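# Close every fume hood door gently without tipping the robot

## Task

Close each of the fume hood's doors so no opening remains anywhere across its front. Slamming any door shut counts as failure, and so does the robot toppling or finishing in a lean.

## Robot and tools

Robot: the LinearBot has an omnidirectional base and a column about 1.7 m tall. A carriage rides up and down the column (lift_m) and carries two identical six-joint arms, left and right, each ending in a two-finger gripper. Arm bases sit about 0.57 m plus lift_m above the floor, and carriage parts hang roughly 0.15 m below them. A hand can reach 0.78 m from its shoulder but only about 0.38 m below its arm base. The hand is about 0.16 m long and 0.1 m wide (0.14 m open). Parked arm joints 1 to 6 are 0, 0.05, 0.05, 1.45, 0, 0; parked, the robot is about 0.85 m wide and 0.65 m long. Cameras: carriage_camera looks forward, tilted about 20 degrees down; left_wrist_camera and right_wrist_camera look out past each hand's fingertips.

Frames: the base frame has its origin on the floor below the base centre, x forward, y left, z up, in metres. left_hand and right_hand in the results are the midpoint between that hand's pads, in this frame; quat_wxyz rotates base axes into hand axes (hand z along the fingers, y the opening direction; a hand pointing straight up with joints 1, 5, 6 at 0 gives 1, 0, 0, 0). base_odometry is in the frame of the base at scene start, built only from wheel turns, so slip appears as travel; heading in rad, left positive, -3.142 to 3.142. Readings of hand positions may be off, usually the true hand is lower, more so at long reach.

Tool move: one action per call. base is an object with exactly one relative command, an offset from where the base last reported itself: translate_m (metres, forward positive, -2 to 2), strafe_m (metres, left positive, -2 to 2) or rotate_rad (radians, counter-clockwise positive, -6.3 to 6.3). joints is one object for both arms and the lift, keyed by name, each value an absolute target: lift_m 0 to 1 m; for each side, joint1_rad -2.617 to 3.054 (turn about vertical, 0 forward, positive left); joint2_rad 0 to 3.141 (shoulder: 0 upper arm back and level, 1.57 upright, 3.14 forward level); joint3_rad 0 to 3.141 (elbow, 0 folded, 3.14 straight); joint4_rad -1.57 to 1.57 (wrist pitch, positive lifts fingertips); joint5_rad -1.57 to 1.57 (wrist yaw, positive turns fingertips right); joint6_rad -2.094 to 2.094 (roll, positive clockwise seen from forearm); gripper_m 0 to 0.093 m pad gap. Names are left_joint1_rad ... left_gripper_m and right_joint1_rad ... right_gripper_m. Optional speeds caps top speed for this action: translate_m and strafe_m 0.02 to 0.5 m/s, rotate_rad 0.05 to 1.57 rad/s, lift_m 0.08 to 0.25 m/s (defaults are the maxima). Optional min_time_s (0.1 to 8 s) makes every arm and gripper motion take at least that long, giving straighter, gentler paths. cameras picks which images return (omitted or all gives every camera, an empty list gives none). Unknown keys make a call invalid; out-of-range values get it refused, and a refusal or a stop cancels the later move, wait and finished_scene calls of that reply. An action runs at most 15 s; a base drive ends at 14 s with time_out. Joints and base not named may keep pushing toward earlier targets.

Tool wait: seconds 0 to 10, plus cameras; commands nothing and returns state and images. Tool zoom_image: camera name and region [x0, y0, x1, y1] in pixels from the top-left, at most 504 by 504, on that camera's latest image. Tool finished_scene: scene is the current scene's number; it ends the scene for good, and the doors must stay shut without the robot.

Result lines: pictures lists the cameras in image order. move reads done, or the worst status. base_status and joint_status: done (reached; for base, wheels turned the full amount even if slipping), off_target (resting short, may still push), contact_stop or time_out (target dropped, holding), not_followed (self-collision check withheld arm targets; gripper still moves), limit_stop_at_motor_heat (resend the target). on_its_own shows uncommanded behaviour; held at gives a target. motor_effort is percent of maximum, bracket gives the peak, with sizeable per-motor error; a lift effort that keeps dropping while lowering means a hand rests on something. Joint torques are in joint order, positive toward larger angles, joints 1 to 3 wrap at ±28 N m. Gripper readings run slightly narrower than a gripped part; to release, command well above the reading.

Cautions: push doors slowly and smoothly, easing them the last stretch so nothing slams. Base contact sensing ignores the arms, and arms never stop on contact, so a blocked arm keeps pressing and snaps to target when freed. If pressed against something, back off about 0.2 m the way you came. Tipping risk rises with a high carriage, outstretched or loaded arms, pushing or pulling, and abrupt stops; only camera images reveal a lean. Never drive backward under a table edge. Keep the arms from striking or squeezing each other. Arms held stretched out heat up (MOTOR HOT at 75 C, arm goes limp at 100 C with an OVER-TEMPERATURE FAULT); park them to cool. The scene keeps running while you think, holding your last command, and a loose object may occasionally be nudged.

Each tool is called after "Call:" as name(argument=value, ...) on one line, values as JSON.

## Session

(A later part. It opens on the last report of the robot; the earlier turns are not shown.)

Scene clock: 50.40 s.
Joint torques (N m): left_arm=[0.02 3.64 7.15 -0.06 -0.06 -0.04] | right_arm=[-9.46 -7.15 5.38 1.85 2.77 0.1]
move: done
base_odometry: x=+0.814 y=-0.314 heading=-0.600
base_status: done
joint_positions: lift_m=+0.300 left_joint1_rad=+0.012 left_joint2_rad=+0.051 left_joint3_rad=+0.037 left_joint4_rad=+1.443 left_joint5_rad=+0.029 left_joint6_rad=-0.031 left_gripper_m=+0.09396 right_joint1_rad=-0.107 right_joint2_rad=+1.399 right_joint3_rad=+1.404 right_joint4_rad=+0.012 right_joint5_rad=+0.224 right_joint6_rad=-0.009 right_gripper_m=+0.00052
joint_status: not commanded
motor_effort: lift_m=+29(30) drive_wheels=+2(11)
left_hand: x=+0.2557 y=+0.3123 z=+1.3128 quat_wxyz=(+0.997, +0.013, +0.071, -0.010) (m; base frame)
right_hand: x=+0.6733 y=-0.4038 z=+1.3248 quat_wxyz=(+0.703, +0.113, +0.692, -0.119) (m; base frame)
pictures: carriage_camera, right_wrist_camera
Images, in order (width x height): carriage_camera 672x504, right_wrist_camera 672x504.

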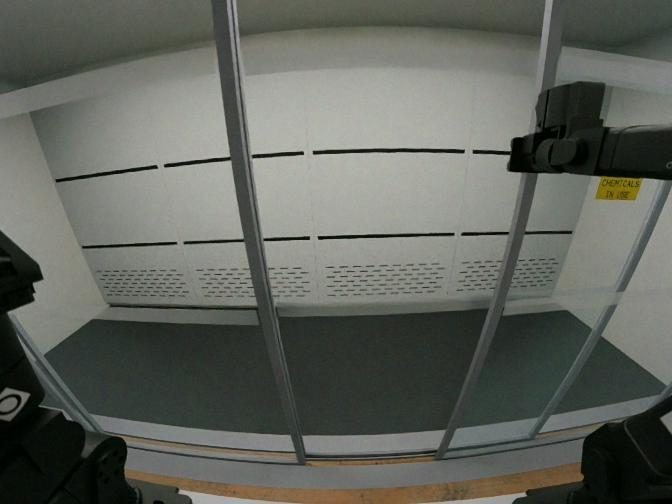

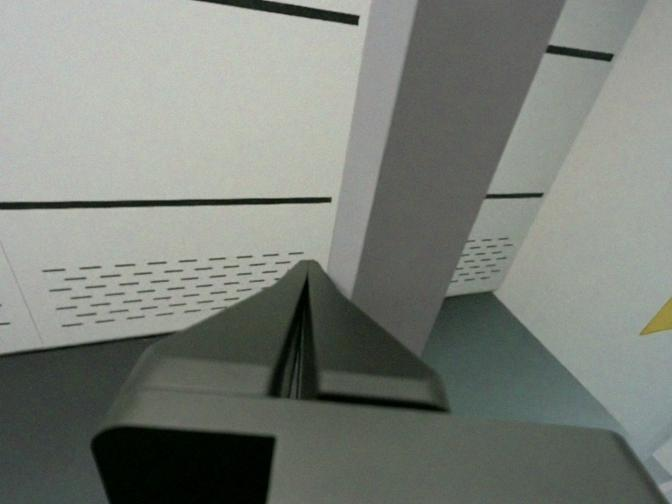

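Call:
move(base={"strafe_m": -0.15}, speeds={"strafe_m":0.05}, cameras=["carriage_camera","right_wrist_camera"])

Call:
zoom_image(camera="carriage_camera", region=[422, 150, 672, 450])

Scene clock: 54.27 s.
Joint torques (N m): left_arm=[0.05 3.63 6.95 -0.03 -0.05 0.04] | right_arm=[-9.59 -7.28 5.63 1.81 2.74 0.07]
move: done
base_odometry: x=+0.729 y=-0.438 heading=-0.599
base_status: done
joint_positions: lift_m=+0.300 left_joint1_rad=+0.012 left_joint2_rad=+0.051 left_joint3_rad=+0.037 left_joint4_rad=+1.443 left_joint5_rad=+0.029 left_joint6_rad=-0.031 left_gripper_m=+0.09396 right_joint1_rad=-0.108 right_joint2_rad=+1.400 right_joint3_rad=+1.404 right_joint4_rad=+0.011 right_joint5_rad=+0.229 right_joint6_rad=-0.009 right_gripper_m=+0.00051
joint_status: not commanded
motor_effort: lift_m=+30(30) drive_wheels=+2(10)
left_hand: x=+0.2557 y=+0.3123 z=+1.3128 quat_wxyz=(+0.997, +0.013, +0.071, -0.010) (m; base frame)
right_hand: x=+0.6731 y=-0.4051 z=+1.3244 quat_wxyz=(+0.702, +0.116, +0.692, -0.121) (m; base frame)
pictures: carriage_camera, right_wrist_camera
Images, in order (width x height): carriage_camera 672x504, right_wrist_camera 672x504.

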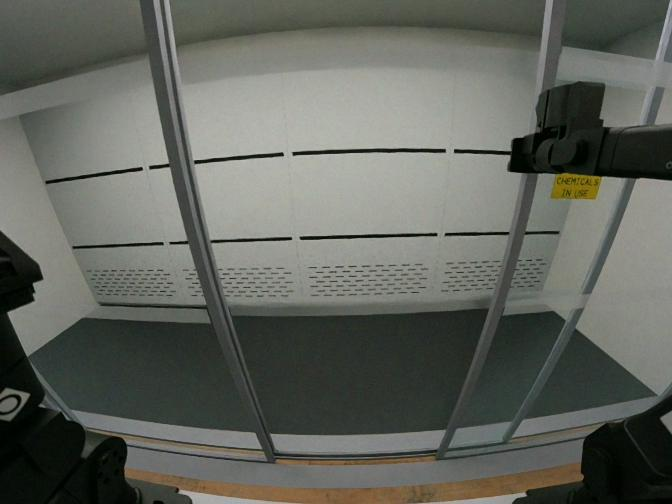

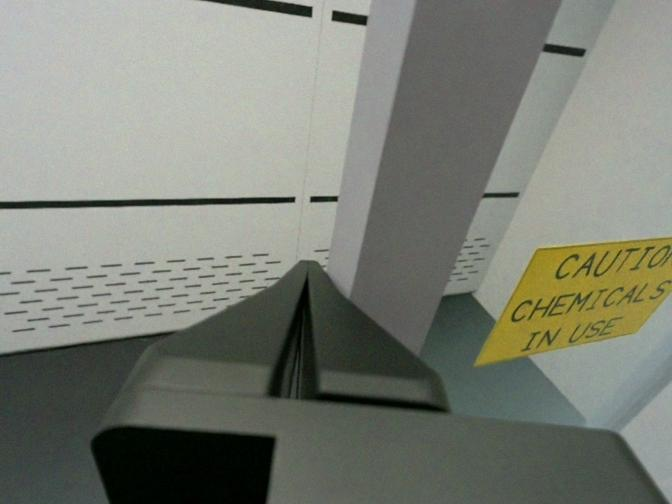

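Scaled by 1.680 from the camera's 672x504 image, which has a finer 960x720 frame.

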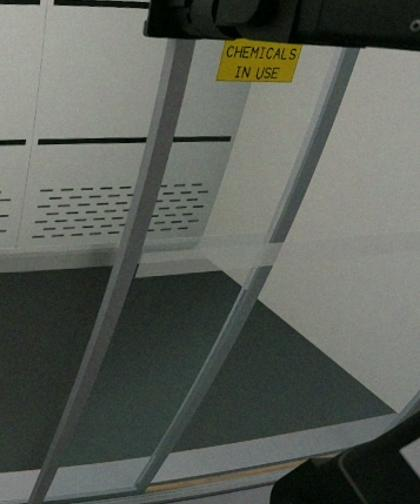

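Call:
move(base={"strafe_m": -0.1}, speeds={"strafe_m":0.04}, cameras=["carriage_camera"])

Call:
move(base={"strafe_m": -0.04}, speeds={"strafe_m":0.02}, cameras=["carriage_camera","right_wrist_camera"])

Scene clock: 59.10 s.
Joint torques (N m): left_arm=[0.06 3.49 7.02 -0.04 -0.1 0.01] | right_arm=[-9.57 -7.12 5.35 1.82 2.84 0.05]
move: done
base_odometry: x=+0.673 y=-0.520 heading=-0.599
base_status: done
joint_positions: lift_m=+0.300 left_joint1_rad=+0.013 left_joint2_rad=+0.051 left_joint3_rad=+0.037 left_joint4_rad=+1.443 left_joint5_rad=+0.029 left_joint6_rad=-0.031 left_gripper_m=+0.09396 right_joint1_rad=-0.105 right_joint2_rad=+1.400 right_joint3_rad=+1.404 right_joint4_rad=+0.010 right_joint5_rad=+0.220 right_joint6_rad=-0.009 right_gripper_m=+0.00051
joint_status: not commanded
motor_effort: lift_m=+30(30) drive_wheels=+2(9)
left_hand: x=+0.2557 y=+0.3123 z=+1.3128 quat_wxyz=(+0.997, +0.013, +0.071, -0.010) (m; base frame)
right_hand: x=+0.6737 y=-0.4027 z=+1.3242 quat_wxyz=(+0.702, +0.112, +0.693, -0.117) (m; base frame)
pictures: carriage_camera
Images, in order (width x height): carriage_camera 672x504.

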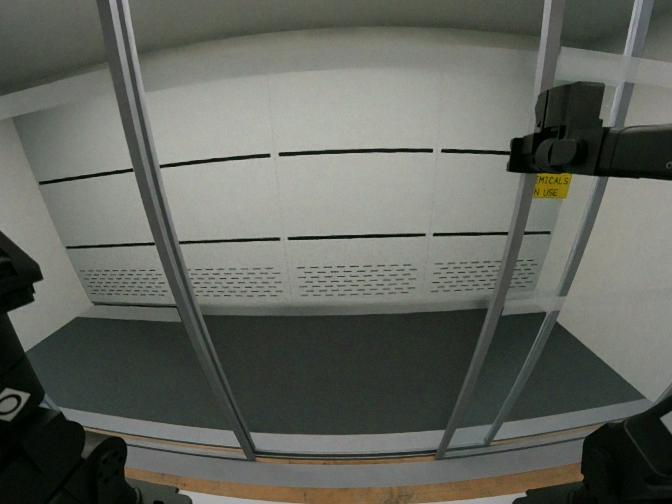

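Scene clock: 61.60 s.
Joint torques (N m): left_arm=[-0.01 3.59 7.06 -0.02 -0.1 0.01] | right_arm=[-10.19 -7.01 5.55 1.84 2.94 0.05]
move: done
base_odometry: x=+0.651 y=-0.554 heading=-0.599
base_status: done
joint_positions: lift_m=+0.300 left_joint1_rad=+0.013 left_joint2_rad=+0.051 left_joint3_rad=+0.037 left_joint4_rad=+1.443 left_joint5_rad=+0.029 left_joint6_rad=-0.031 left_gripper_m=+0.09396 right_joint1_rad=-0.100 right_joint2_rad=+1.399 right_joint3_rad=+1.404 right_joint4_rad=+0.008 right_joint5_rad=+0.208 right_joint6_rad=-0.009 right_gripper_m=+0.00051
joint_status: not commanded
motor_effort: lift_m=+30(30) drive_wheels=+2(9)
left_hand: x=+0.2557 y=+0.3123 z=+1.3128 quat_wxyz=(+0.997, +0.013, +0.071, -0.010) (m; base frame)
right_hand: x=+0.6744 y=-0.3981 z=+1.3242 quat_wxyz=(+0.703, +0.106, +0.694, -0.111) (m; base frame)
pictures: carriage_camera, right_wrist_camera
Images, in order (width x height): carriage_camera 672x504, right_wrist_camera 672x504.

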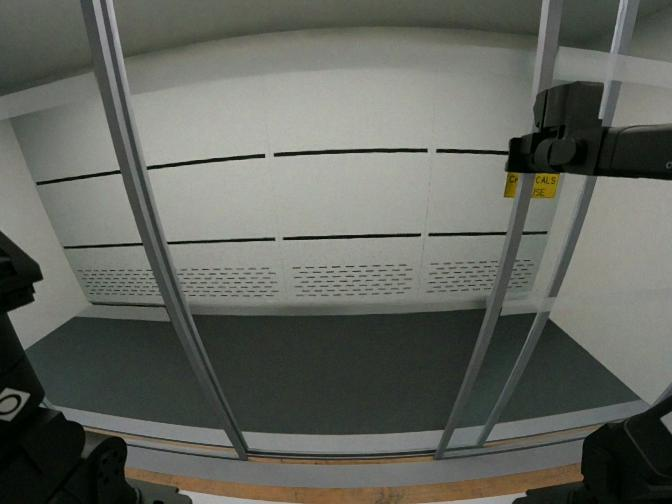

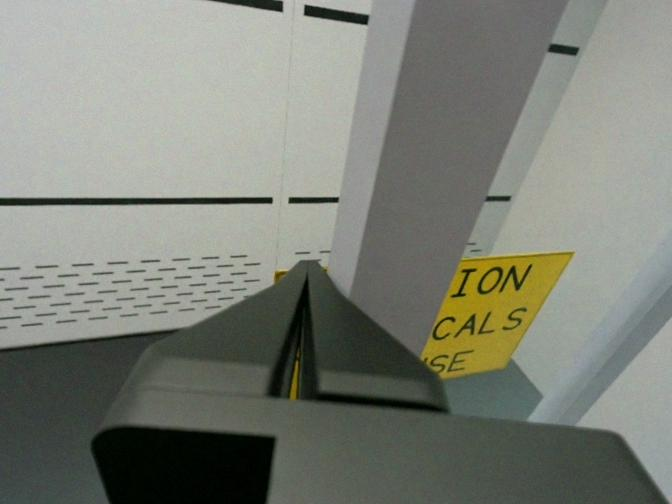

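Call:
move(base={"strafe_m": -0.1}, speeds={"strafe_m":0.03}, cameras=["carriage_camera"])

Call:
move(base={"strafe_m": -0.04}, speeds={"strafe_m":0.02}, cameras=["carriage_camera","right_wrist_camera"])

Scene clock: 66.03 s.
Joint torques (N m): left_arm=[-0.23 3.77 6.95 -0.11 -0.1 0.02] | right_arm=[-9.85 -7.16 5.64 1.82 2.89 0.05]
move: done
base_odometry: x=+0.595 y=-0.636 heading=-0.599
base_status: done
joint_positions: lift_m=+0.300 left_joint1_rad=+0.013 left_joint2_rad=+0.051 left_joint3_rad=+0.037 left_joint4_rad=+1.443 left_joint5_rad=+0.029 left_joint6_rad=-0.031 left_gripper_m=+0.09396 right_joint1_rad=-0.102 right_joint2_rad=+1.400 right_joint3_rad=+1.404 right_joint4_rad=+0.009 right_joint5_rad=+0.212 right_joint6_rad=-0.009 right_gripper_m=+0.00050
joint_status: not commanded
motor_effort: lift_m=+30(30) drive_wheels=+2(10)
left_hand: x=+0.2557 y=+0.3123 z=+1.3128 quat_wxyz=(+0.997, +0.013, +0.071, -0.010) (m; base frame)
right_hand: x=+0.6744 y=-0.4001 z=+1.3240 quat_wxyz=(+0.703, +0.108, +0.694, -0.114) (m; base frame)
pictures: carriage_camera
Images, in order (width x height): carriage_camera 672x504.

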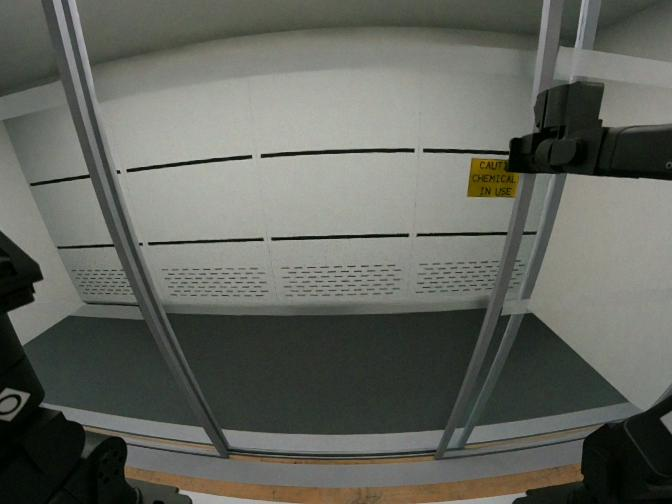

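Scene clock: 68.53 s.
Joint torques (N m): left_arm=[-0.23 3.58 7.01 -0.02 -0.06 0.02] | right_arm=[-10.21 -7.08 5.63 1.86 2.94 0.1]
move: done
base_odometry: x=+0.572 y=-0.669 heading=-0.598
base_status: done
joint_positions: lift_m=+0.300 left_joint1_rad=+0.013 left_joint2_rad=+0.051 left_joint3_rad=+0.037 left_joint4_rad=+1.443 left_joint5_rad=+0.029 left_joint6_rad=-0.031 left_gripper_m=+0.09396 right_joint1_rad=-0.100 right_joint2_rad=+1.399 right_joint3_rad=+1.404 right_joint4_rad=+0.008 right_joint5_rad=+0.207 right_joint6_rad=-0.009 right_gripper_m=+0.00050
joint_status: not commanded
motor_effort: lift_m=+30(30) drive_wheels=+2(9)
left_hand: x=+0.2557 y=+0.3123 z=+1.3128 quat_wxyz=(+0.997, +0.013, +0.071, -0.010) (m; base frame)
right_hand: x=+0.6748 y=-0.3979 z=+1.3239 quat_wxyz=(+0.703, +0.105, +0.695, -0.111) (m; base frame)
pictures: carriage_camera, right_wrist_camera
Images, in order (width x height): carriage_camera 672x504, right_wrist_camera 672x504.

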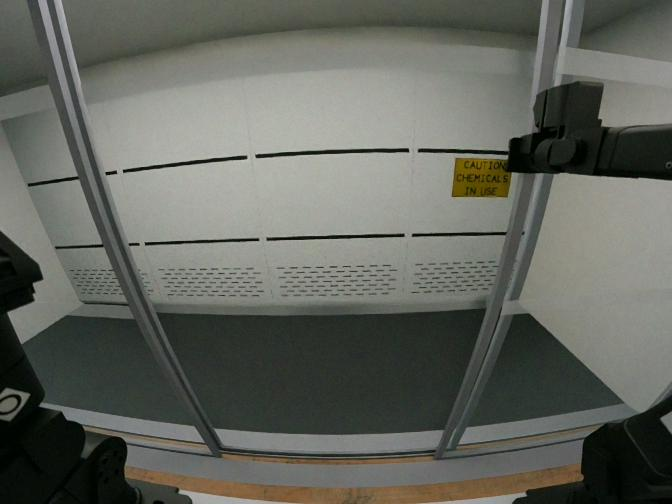

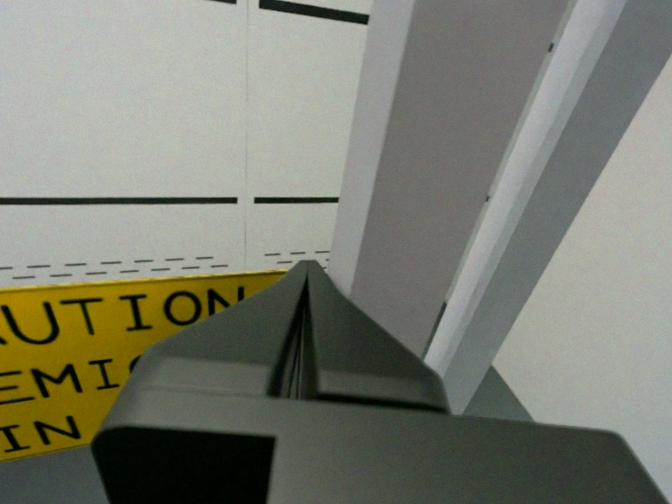

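Call:
move(base={"strafe_m": -0.03}, speeds={"strafe_m":0.02}, cameras=["right_wrist_camera"])

Call:
move(base={"strafe_m": -0.03}, speeds={"strafe_m":0.02}, cameras=["carriage_camera","right_wrist_camera"])

Scene clock: 70.97 s.
Joint torques (N m): left_arm=[-0.08 3.56 6.93 -0.08 -0.07 0.04] | right_arm=[-9.89 -6.94 5.45 1.83 2.91 0.06]
move: done
base_odometry: x=+0.556 y=-0.694 heading=-0.598
base_status: done
joint_positions: lift_m=+0.300 left_joint1_rad=+0.013 left_joint2_rad=+0.051 left_joint3_rad=+0.037 left_joint4_rad=+1.443 left_joint5_rad=+0.029 left_joint6_rad=-0.031 left_gripper_m=+0.09396 right_joint1_rad=-0.102 right_joint2_rad=+1.400 right_joint3_rad=+1.404 right_joint4_rad=+0.009 right_joint5_rad=+0.212 right_joint6_rad=-0.009 right_gripper_m=+0.00050
joint_status: not commanded
motor_effort: lift_m=+30(30) drive_wheels=+2(11)
left_hand: x=+0.2557 y=+0.3123 z=+1.3128 quat_wxyz=(+0.997, +0.013, +0.071, -0.010) (m; base frame)
right_hand: x=+0.6745 y=-0.3999 z=+1.3237 quat_wxyz=(+0.702, +0.108, +0.694, -0.113) (m; base frame)
pictures: right_wrist_camera
Images, in order (width x height): right_wrist_camera 672x504.

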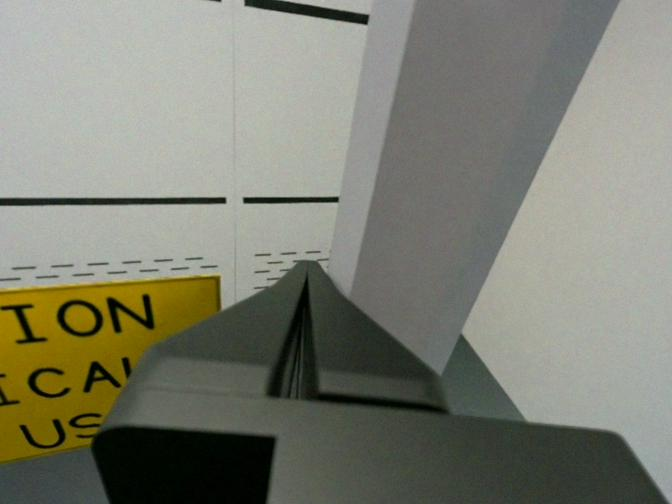

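Scene clock: 73.17 s.
Joint torques (N m): left_arm=[-0.01 3.62 6.87 -0.07 -0.02 0.03] | right_arm=[-9.77 -7.25 5.63 1.87 2.85 0.07]
move: done
base_odometry: x=+0.539 y=-0.719 heading=-0.598
base_status: done
joint_positions: lift_m=+0.300 left_joint1_rad=+0.013 left_joint2_rad=+0.051 left_joint3_rad=+0.037 left_joint4_rad=+1.443 left_joint5_rad=+0.029 left_joint6_rad=-0.031 left_gripper_m=+0.09396 right_joint1_rad=-0.103 right_joint2_rad=+1.400 right_joint3_rad=+1.404 right_joint4_rad=+0.008 right_joint5_rad=+0.214 right_joint6_rad=-0.009 right_gripper_m=+0.00050
joint_status: not commanded
motor_effort: lift_m=+30(30) drive_wheels=+2(11)
left_hand: x=+0.2557 y=+0.3123 z=+1.3128 quat_wxyz=(+0.997, +0.013, +0.071, -0.010) (m; base frame)
right_hand: x=+0.6743 y=-0.4008 z=+1.3236 quat_wxyz=(+0.702, +0.109, +0.694, -0.115) (m; base frame)
pictures: carriage_camera, right_wrist_camera
Images, in order (width x height): carriage_camera 672x504, right_wrist_camera 672x504.

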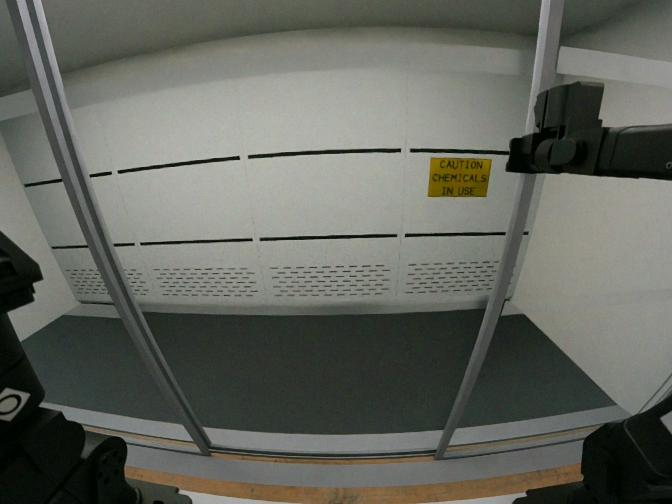

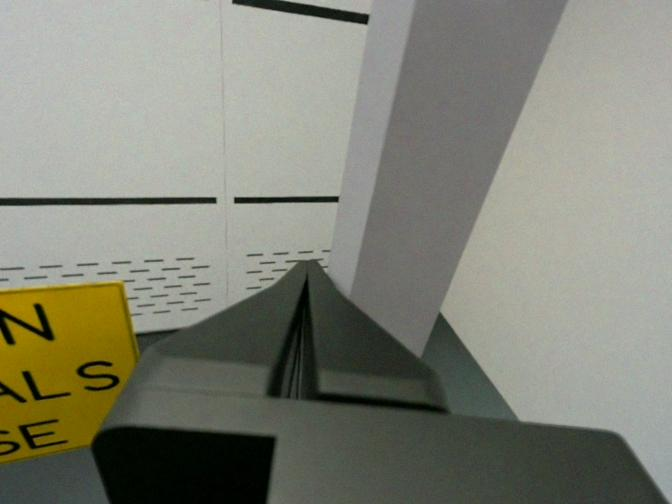

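Call:
move(base={"strafe_m": -0.02}, speeds={"strafe_m":0.02}, cameras=["carriage_camera","right_wrist_camera"])

Call:
zoom_image(camera="carriage_camera", region=[422, 170, 672, 470])

Scene clock: 75.03 s.
Joint torques (N m): left_arm=[0.01 3.63 7.23 -0.01 -0.11 -0.04] | right_arm=[-9.94 -7.05 5.56 1.83 2.91 0.07]
move: done
base_odometry: x=+0.528 y=-0.736 heading=-0.597
base_status: done
joint_positions: lift_m=+0.300 left_joint1_rad=+0.013 left_joint2_rad=+0.051 left_joint3_rad=+0.037 left_joint4_rad=+1.443 left_joint5_rad=+0.029 left_joint6_rad=-0.031 left_gripper_m=+0.09396 right_joint1_rad=-0.102 right_joint2_rad=+1.400 right_joint3_rad=+1.404 right_joint4_rad=+0.008 right_joint5_rad=+0.214 right_joint6_rad=-0.009 right_gripper_m=+0.00050
joint_status: not commanded
motor_effort: lift_m=+30(30) drive_wheels=+2(9)
left_hand: x=+0.2557 y=+0.3123 z=+1.3128 quat_wxyz=(+0.997, +0.013, +0.071, -0.010) (m; base frame)
right_hand: x=+0.6744 y=-0.4003 z=+1.3236 quat_wxyz=(+0.702, +0.108, +0.694, -0.114) (m; base frame)
pictures: carriage_camera, right_wrist_camera
Images, in order (width x height): carriage_camera 672x504, right_wrist_camera 672x504.

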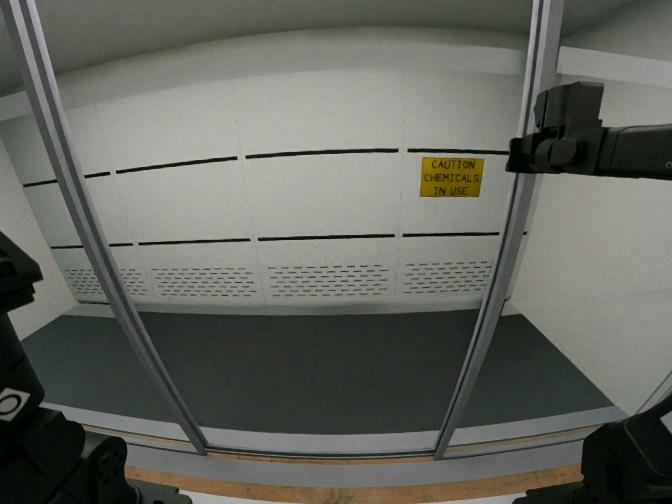

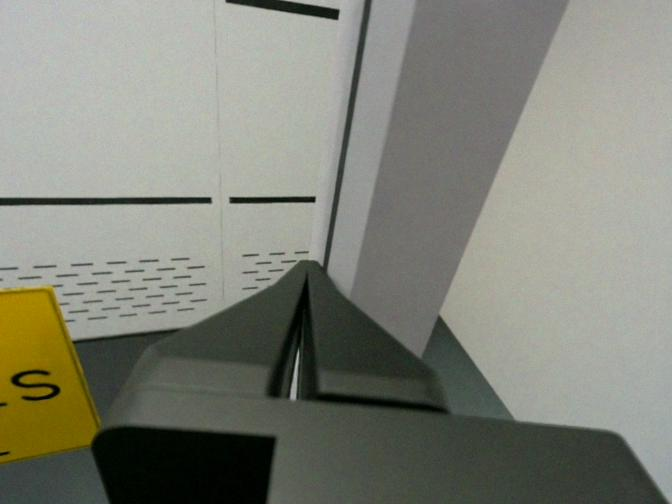

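Scaled by 1.680 from the camera's 672x504 image, which has a finer 960x720 frame.

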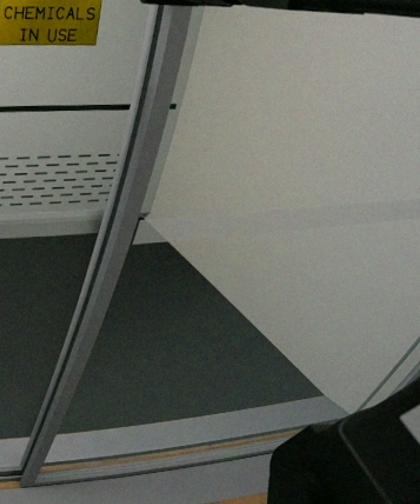

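Call:
move(base={"strafe_m": 0.12}, speeds={"strafe_m":0.08}, cameras=["right_wrist_camera"])

Call:
move(base={"translate_m": -0.7}, speeds={"translate_m":0.3}, joints={"right_joint1_rad":0,"right_joint5_rad":0}, cameras=["carriage_camera"])

Call:
zoom_image(camera="carriage_camera", region=[370, 0, 672, 400])

Scene clock: 77.77 s.
Joint torques (N m): left_arm=[-0.14 3.71 7.05 0.01 -0.1 -0.02] | right_arm=[-0.7 -7.09 5.41 1.79 0.05 0.1]
move: done
base_odometry: x=+0.595 y=-0.637 heading=-0.598
base_status: done
joint_positions: lift_m=+0.300 left_joint1_rad=+0.012 left_joint2_rad=+0.051 left_joint3_rad=+0.037 left_joint4_rad=+1.443 left_joint5_rad=+0.029 left_joint6_rad=-0.031 left_gripper_m=+0.09396 right_joint1_rad=-0.194 right_joint2_rad=+1.401 right_joint3_rad=+1.404 right_joint4_rad=+0.009 right_joint5_rad=+0.488 right_joint6_rad=-0.009 right_gripper_m=+0.00050
joint_status: not commanded
on_its_own: right_joint1_rad moved -0.092 to your old target -0.200; right_joint5_rad moved +0.274 to your old target +0.500
motor_effort: lift_m=+30(30) drive_wheels=-4(9)
left_hand: x=+0.2557 y=+0.3123 z=+1.3128 quat_wxyz=(+0.997, +0.013, +0.071, -0.010) (m; base frame)
right_hand: x=+0.6407 y=-0.4820 z=+1.3233 quat_wxyz=(+0.670, +0.234, +0.663, -0.239) (m; base frame)
pictures: right_wrist_camera
Images, in order (width x height): right_wrist_camera 672x504.

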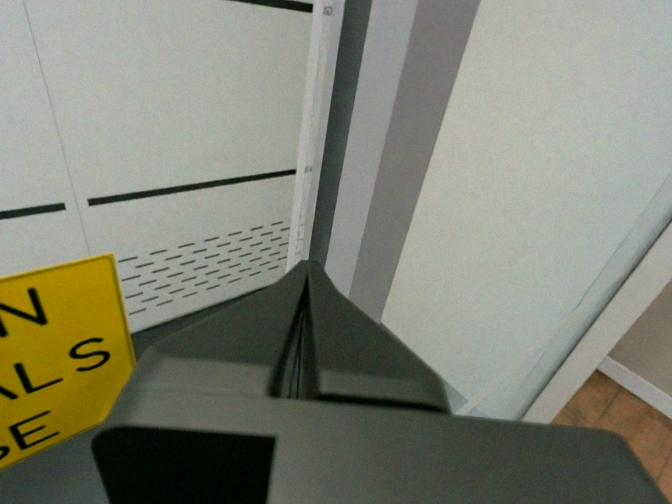

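Scene clock: 81.70 s.
Joint torques (N m): left_arm=[-0.05 3.49 7.15 -0.04 -0.07 -0.03] | right_arm=[0.4 -7.12 5.56 1.82 -0.22 0.14]
move: done
base_odometry: x=+0.017 y=-0.243 heading=-0.598
base_status: done
joint_positions: lift_m=+0.300 left_joint1_rad=+0.012 left_joint2_rad=+0.051 left_joint3_rad=+0.037 left_joint4_rad=+1.443 left_joint5_rad=+0.029 left_joint6_rad=-0.031 left_gripper_m=+0.09396 right_joint1_rad=-0.006 right_joint2_rad=+1.401 right_joint3_rad=+1.404 right_joint4_rad=+0.008 right_joint5_rad=+0.012 right_joint6_rad=-0.009 right_gripper_m=+0.00050
joint_status: all done
motor_effort: lift_m=+29(30) drive_wheels=-1(12)
left_hand: x=+0.2557 y=+0.3123 z=+1.3128 quat_wxyz=(+0.997, +0.013, +0.071, -0.010) (m; base frame)
right_hand: x=+0.6847 y=-0.3218 z=+1.3233 quat_wxyz=(+0.711, +0.003, +0.703, -0.010) (m; base frame)
pictures: carriage_camera
Images, in order (width x height): carriage_camera 672x504.

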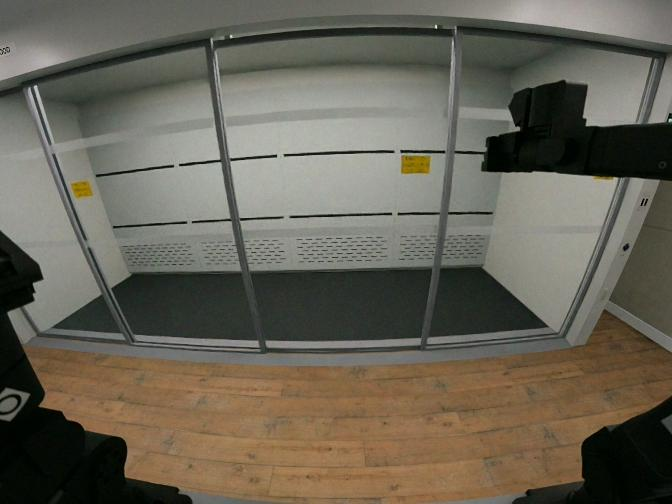

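Scaled by 1.260 from the camera's 672x504 image, which has a finer 960x720 frame.

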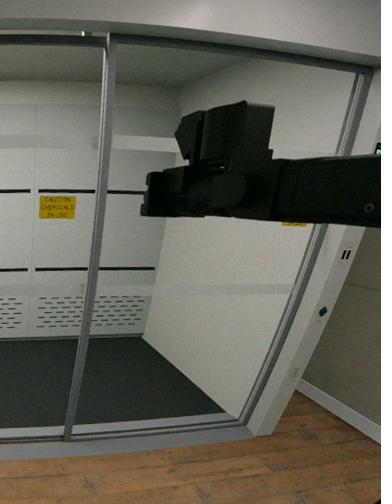

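Call:
move(base={"rotate_rad": -0.5}, joints={"right_joint1_rad":0,"right_joint2_rad":0.05,"right_joint3_rad":0.05,"right_joint4_rad":1.45}, min_time_s=2.5, cameras=["carriage_camera"])

Call:
zoom_image(camera="carriage_camera", region=[340, 180, 500, 370])

Call:
zoom_image(camera="carriage_camera", region=[370, 20, 500, 180])

Scene clock: 84.80 s.
Joint torques (N m): left_arm=[-0.01 3.62 6.98 -0.09 -0.09 -0.02] | right_arm=[0.46 3.33 3.58 0.05 -0.11 0.07]
move: done
base_odometry: x=+0.017 y=-0.243 heading=-1.097
base_status: done
joint_positions: lift_m=+0.300 left_joint1_rad=+0.012 left_joint2_rad=+0.051 left_joint3_rad=+0.037 left_joint4_rad=+1.443 left_joint5_rad=+0.029 left_joint6_rad=-0.031 left_gripper_m=+0.09397 right_joint1_rad=-0.004 right_joint2_rad=+0.058 right_joint3_rad=+0.060 right_joint4_rad=+1.435 right_joint5_rad=+0.008 right_joint6_rad=-0.008 right_gripper_m=+0.00049
joint_status: all done
motor_effort: lift_m=+30(30) drive_wheels=+1(8)
left_hand: x=+0.2557 y=+0.3123 z=+1.3128 quat_wxyz=(+0.997, +0.013, +0.071, -0.010) (m; base frame)
right_hand: x=+0.2529 y=-0.3184 z=+1.3189 quat_wxyz=(+0.998, +0.004, +0.067, -0.007) (m; base frame)
pictures: carriage_camera
Images, in order (width x height): carriage_camera 672x504.

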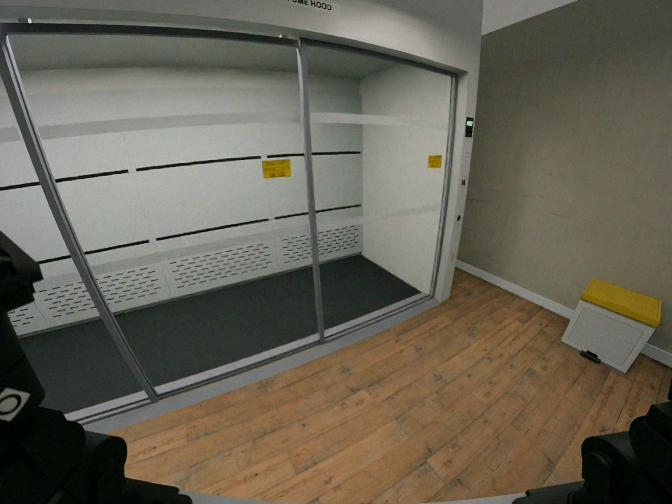

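Scaled by 2.653 from the camera's 672x504 image, which has a finer 960x720 frame.

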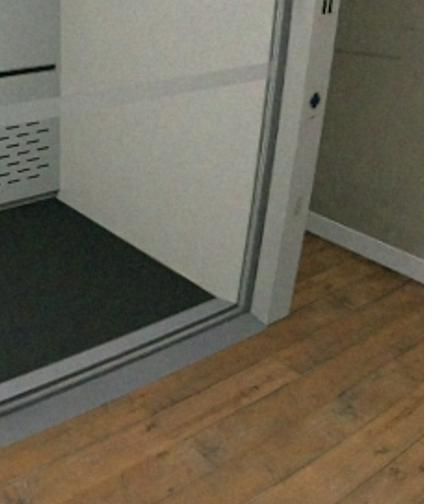

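Scaled by 3.150 from the camera's 672x504 image, which has a finer 960x720 frame.

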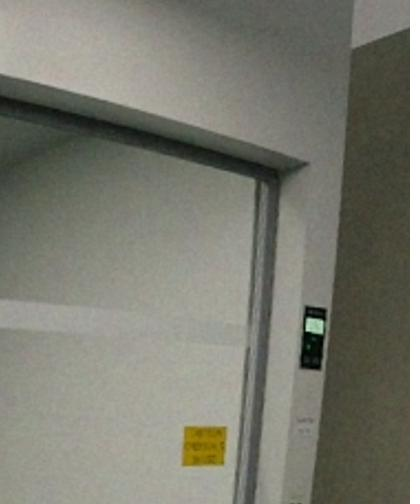

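Call:
move(base={"rotate_rad": 0.5}, cameras=[])

Call:
move(base={"strafe_m": -0.6}, cameras=["carriage_camera"])

Call:
zoom_image(camera="carriage_camera", region=[470, 100, 620, 370])

Call:
zoom_image(camera="carriage_camera", region=[270, 200, 420, 390])

Scene clock: 86.90 s.
Joint torques (N m): left_arm=[-0.08 3.51 6.74 0.01 -0.08 0.01] | right_arm=[0.4 3.19 3.54 -0.01 -0.11 0.1]
move: done
base_odometry: x=+0.017 y=-0.243 heading=-0.598
base_status: done
joint_positions: lift_m=+0.300 left_joint1_rad=+0.012 left_joint2_rad=+0.051 left_joint3_rad=+0.037 left_joint4_rad=+1.443 left_joint5_rad=+0.029 left_joint6_rad=-0.031 left_gripper_m=+0.09397 right_joint1_rad=-0.004 right_joint2_rad=+0.058 right_joint3_rad=+0.060 right_joint4_rad=+1.441 right_joint5_rad=+0.008 right_joint6_rad=-0.008 right_gripper_m=+0.00050
joint_status: not commanded
motor_effort: lift_m=+30(30) drive_wheels=-6(11)
left_hand: x=+0.2557 y=+0.3123 z=+1.3128 quat_wxyz=(+0.997, +0.013, +0.071, -0.010) (m; base frame)
right_hand: x=+0.2515 y=-0.3183 z=+1.3190 quat_wxyz=(+0.998, +0.004, +0.064, -0.007) (m; base frame)
pictures: none
No camera images: "cameras" was empty.

Scene clock: 90.37 s.
Joint torques (N m): left_arm=[-0.05 3.69 6.99 -0.05 -0.13 0.02] | right_arm=[0.16 3.26 3.48 0.01 -0.13 0.08]
move: done
base_odometry: x=-0.322 y=-0.738 heading=-0.599
base_status: done
joint_positions: lift_m=+0.300 left_joint1_rad=+0.013 left_joint2_rad=+0.051 left_joint3_rad=+0.037 left_joint4_rad=+1.443 left_joint5_rad=+0.029 left_joint6_rad=-0.031 left_gripper_m=+0.09397 right_joint1_rad=-0.004 right_joint2_rad=+0.058 right_joint3_rad=+0.060 right_joint4_rad=+1.442 right_joint5_rad=+0.007 right_joint6_rad=-0.008 right_gripper_m=+0.00050
joint_status: not commanded
motor_effort: lift_m=+30(30) drive_wheels=+2(12)
left_hand: x=+0.2557 y=+0.3123 z=+1.3128 quat_wxyz=(+0.997, +0.013, +0.071, -0.010) (m; base frame)
right_hand: x=+0.2514 y=-0.3182 z=+1.3190 quat_wxyz=(+0.998, +0.003, +0.064, -0.007) (m; base frame)
pictures: carriage_camera
Images, in order (width x height): carriage_camera 672x504.

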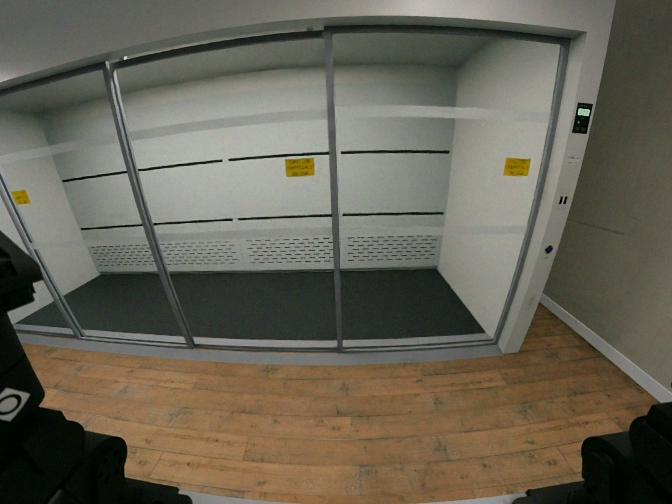

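Scaled by 1.867 from the camera's 672x504 image, which has a finer 960x720 frame.

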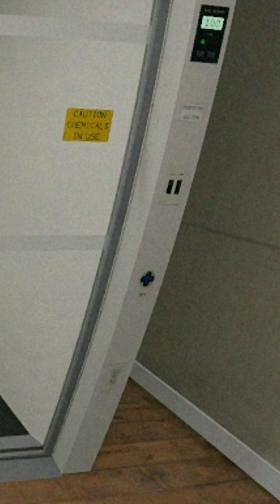

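Scaled by 2.653 from the camera's 672x504 image, which has a finer 960x720 frame.

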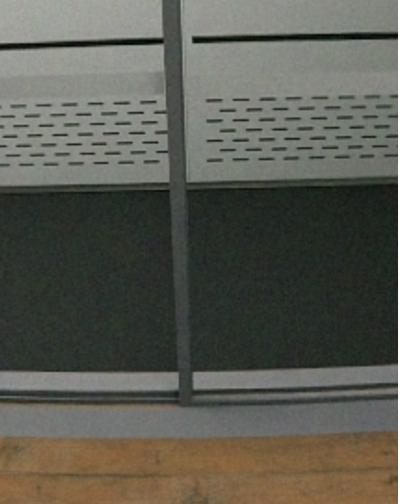

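Call:
move(base={"strafe_m": 1.8}, cameras=["carriage_camera"])

Call:
zoom_image(camera="carriage_camera", region=[20, 80, 320, 380])

Call:
zoom_image(camera="carriage_camera", region=[300, 80, 580, 380])

Scene clock: 96.47 s.
Joint torques (N m): left_arm=[-0.1 3.69 6.86 -0.09 -0.01 -0.03] | right_arm=[0.42 3.26 3.51 -0.04 -0.15 0.06]
move: done
base_odometry: x=+0.692 y=+0.749 heading=-0.599
base_status: done
joint_positions: lift_m=+0.300 left_joint1_rad=+0.014 left_joint2_rad=+0.051 left_joint3_rad=+0.037 left_joint4_rad=+1.443 left_joint5_rad=+0.030 left_joint6_rad=-0.031 left_gripper_m=+0.09397 right_joint1_rad=-0.004 right_joint2_rad=+0.058 right_joint3_rad=+0.059 right_joint4_rad=+1.445 right_joint5_rad=+0.007 right_joint6_rad=-0.008 right_gripper_m=+0.00050
joint_status: not commanded
motor_effort: lift_m=+29(30) drive_wheels=-2(13)
left_hand: x=+0.2557 y=+0.3122 z=+1.3128 quat_wxyz=(+0.997, +0.013, +0.071, -0.010) (m; base frame)
right_hand: x=+0.2506 y=-0.3182 z=+1.3189 quat_wxyz=(+0.998, +0.003, +0.062, -0.007) (m; base frame)
pictures: carriage_camera
Images, in order (width x height): carriage_camera 672x504.

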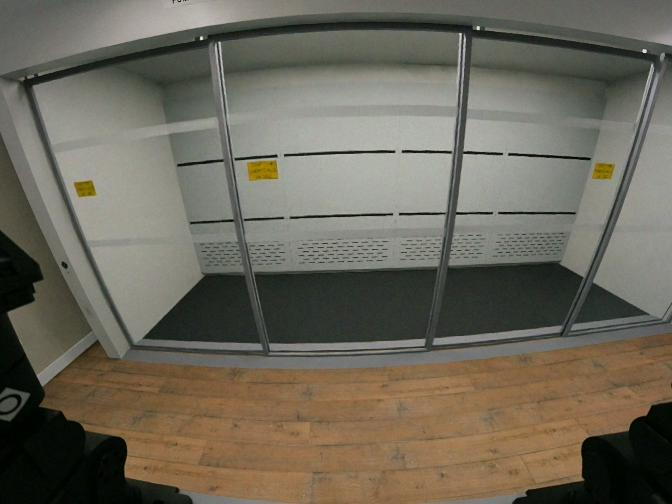

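Scaled by 1.680 from the camera's 672x504 image, which has a finer 960x720 frame.

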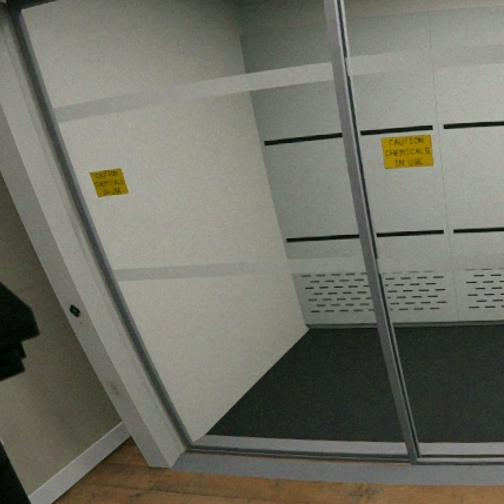

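Scaled by 1.680 from the camera's 672x504 image, which has a finer 960x720 frame.

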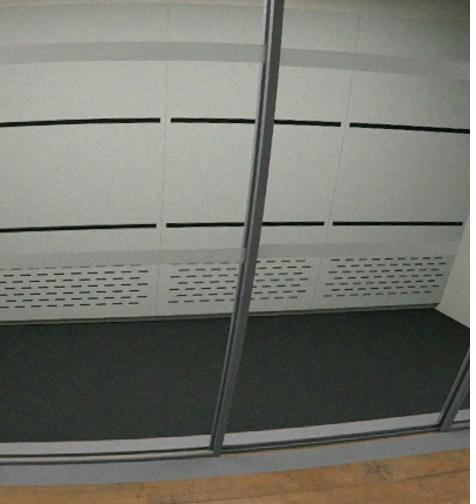

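Call:
finished_scene(scene=1)

The scene is finished: the task was done.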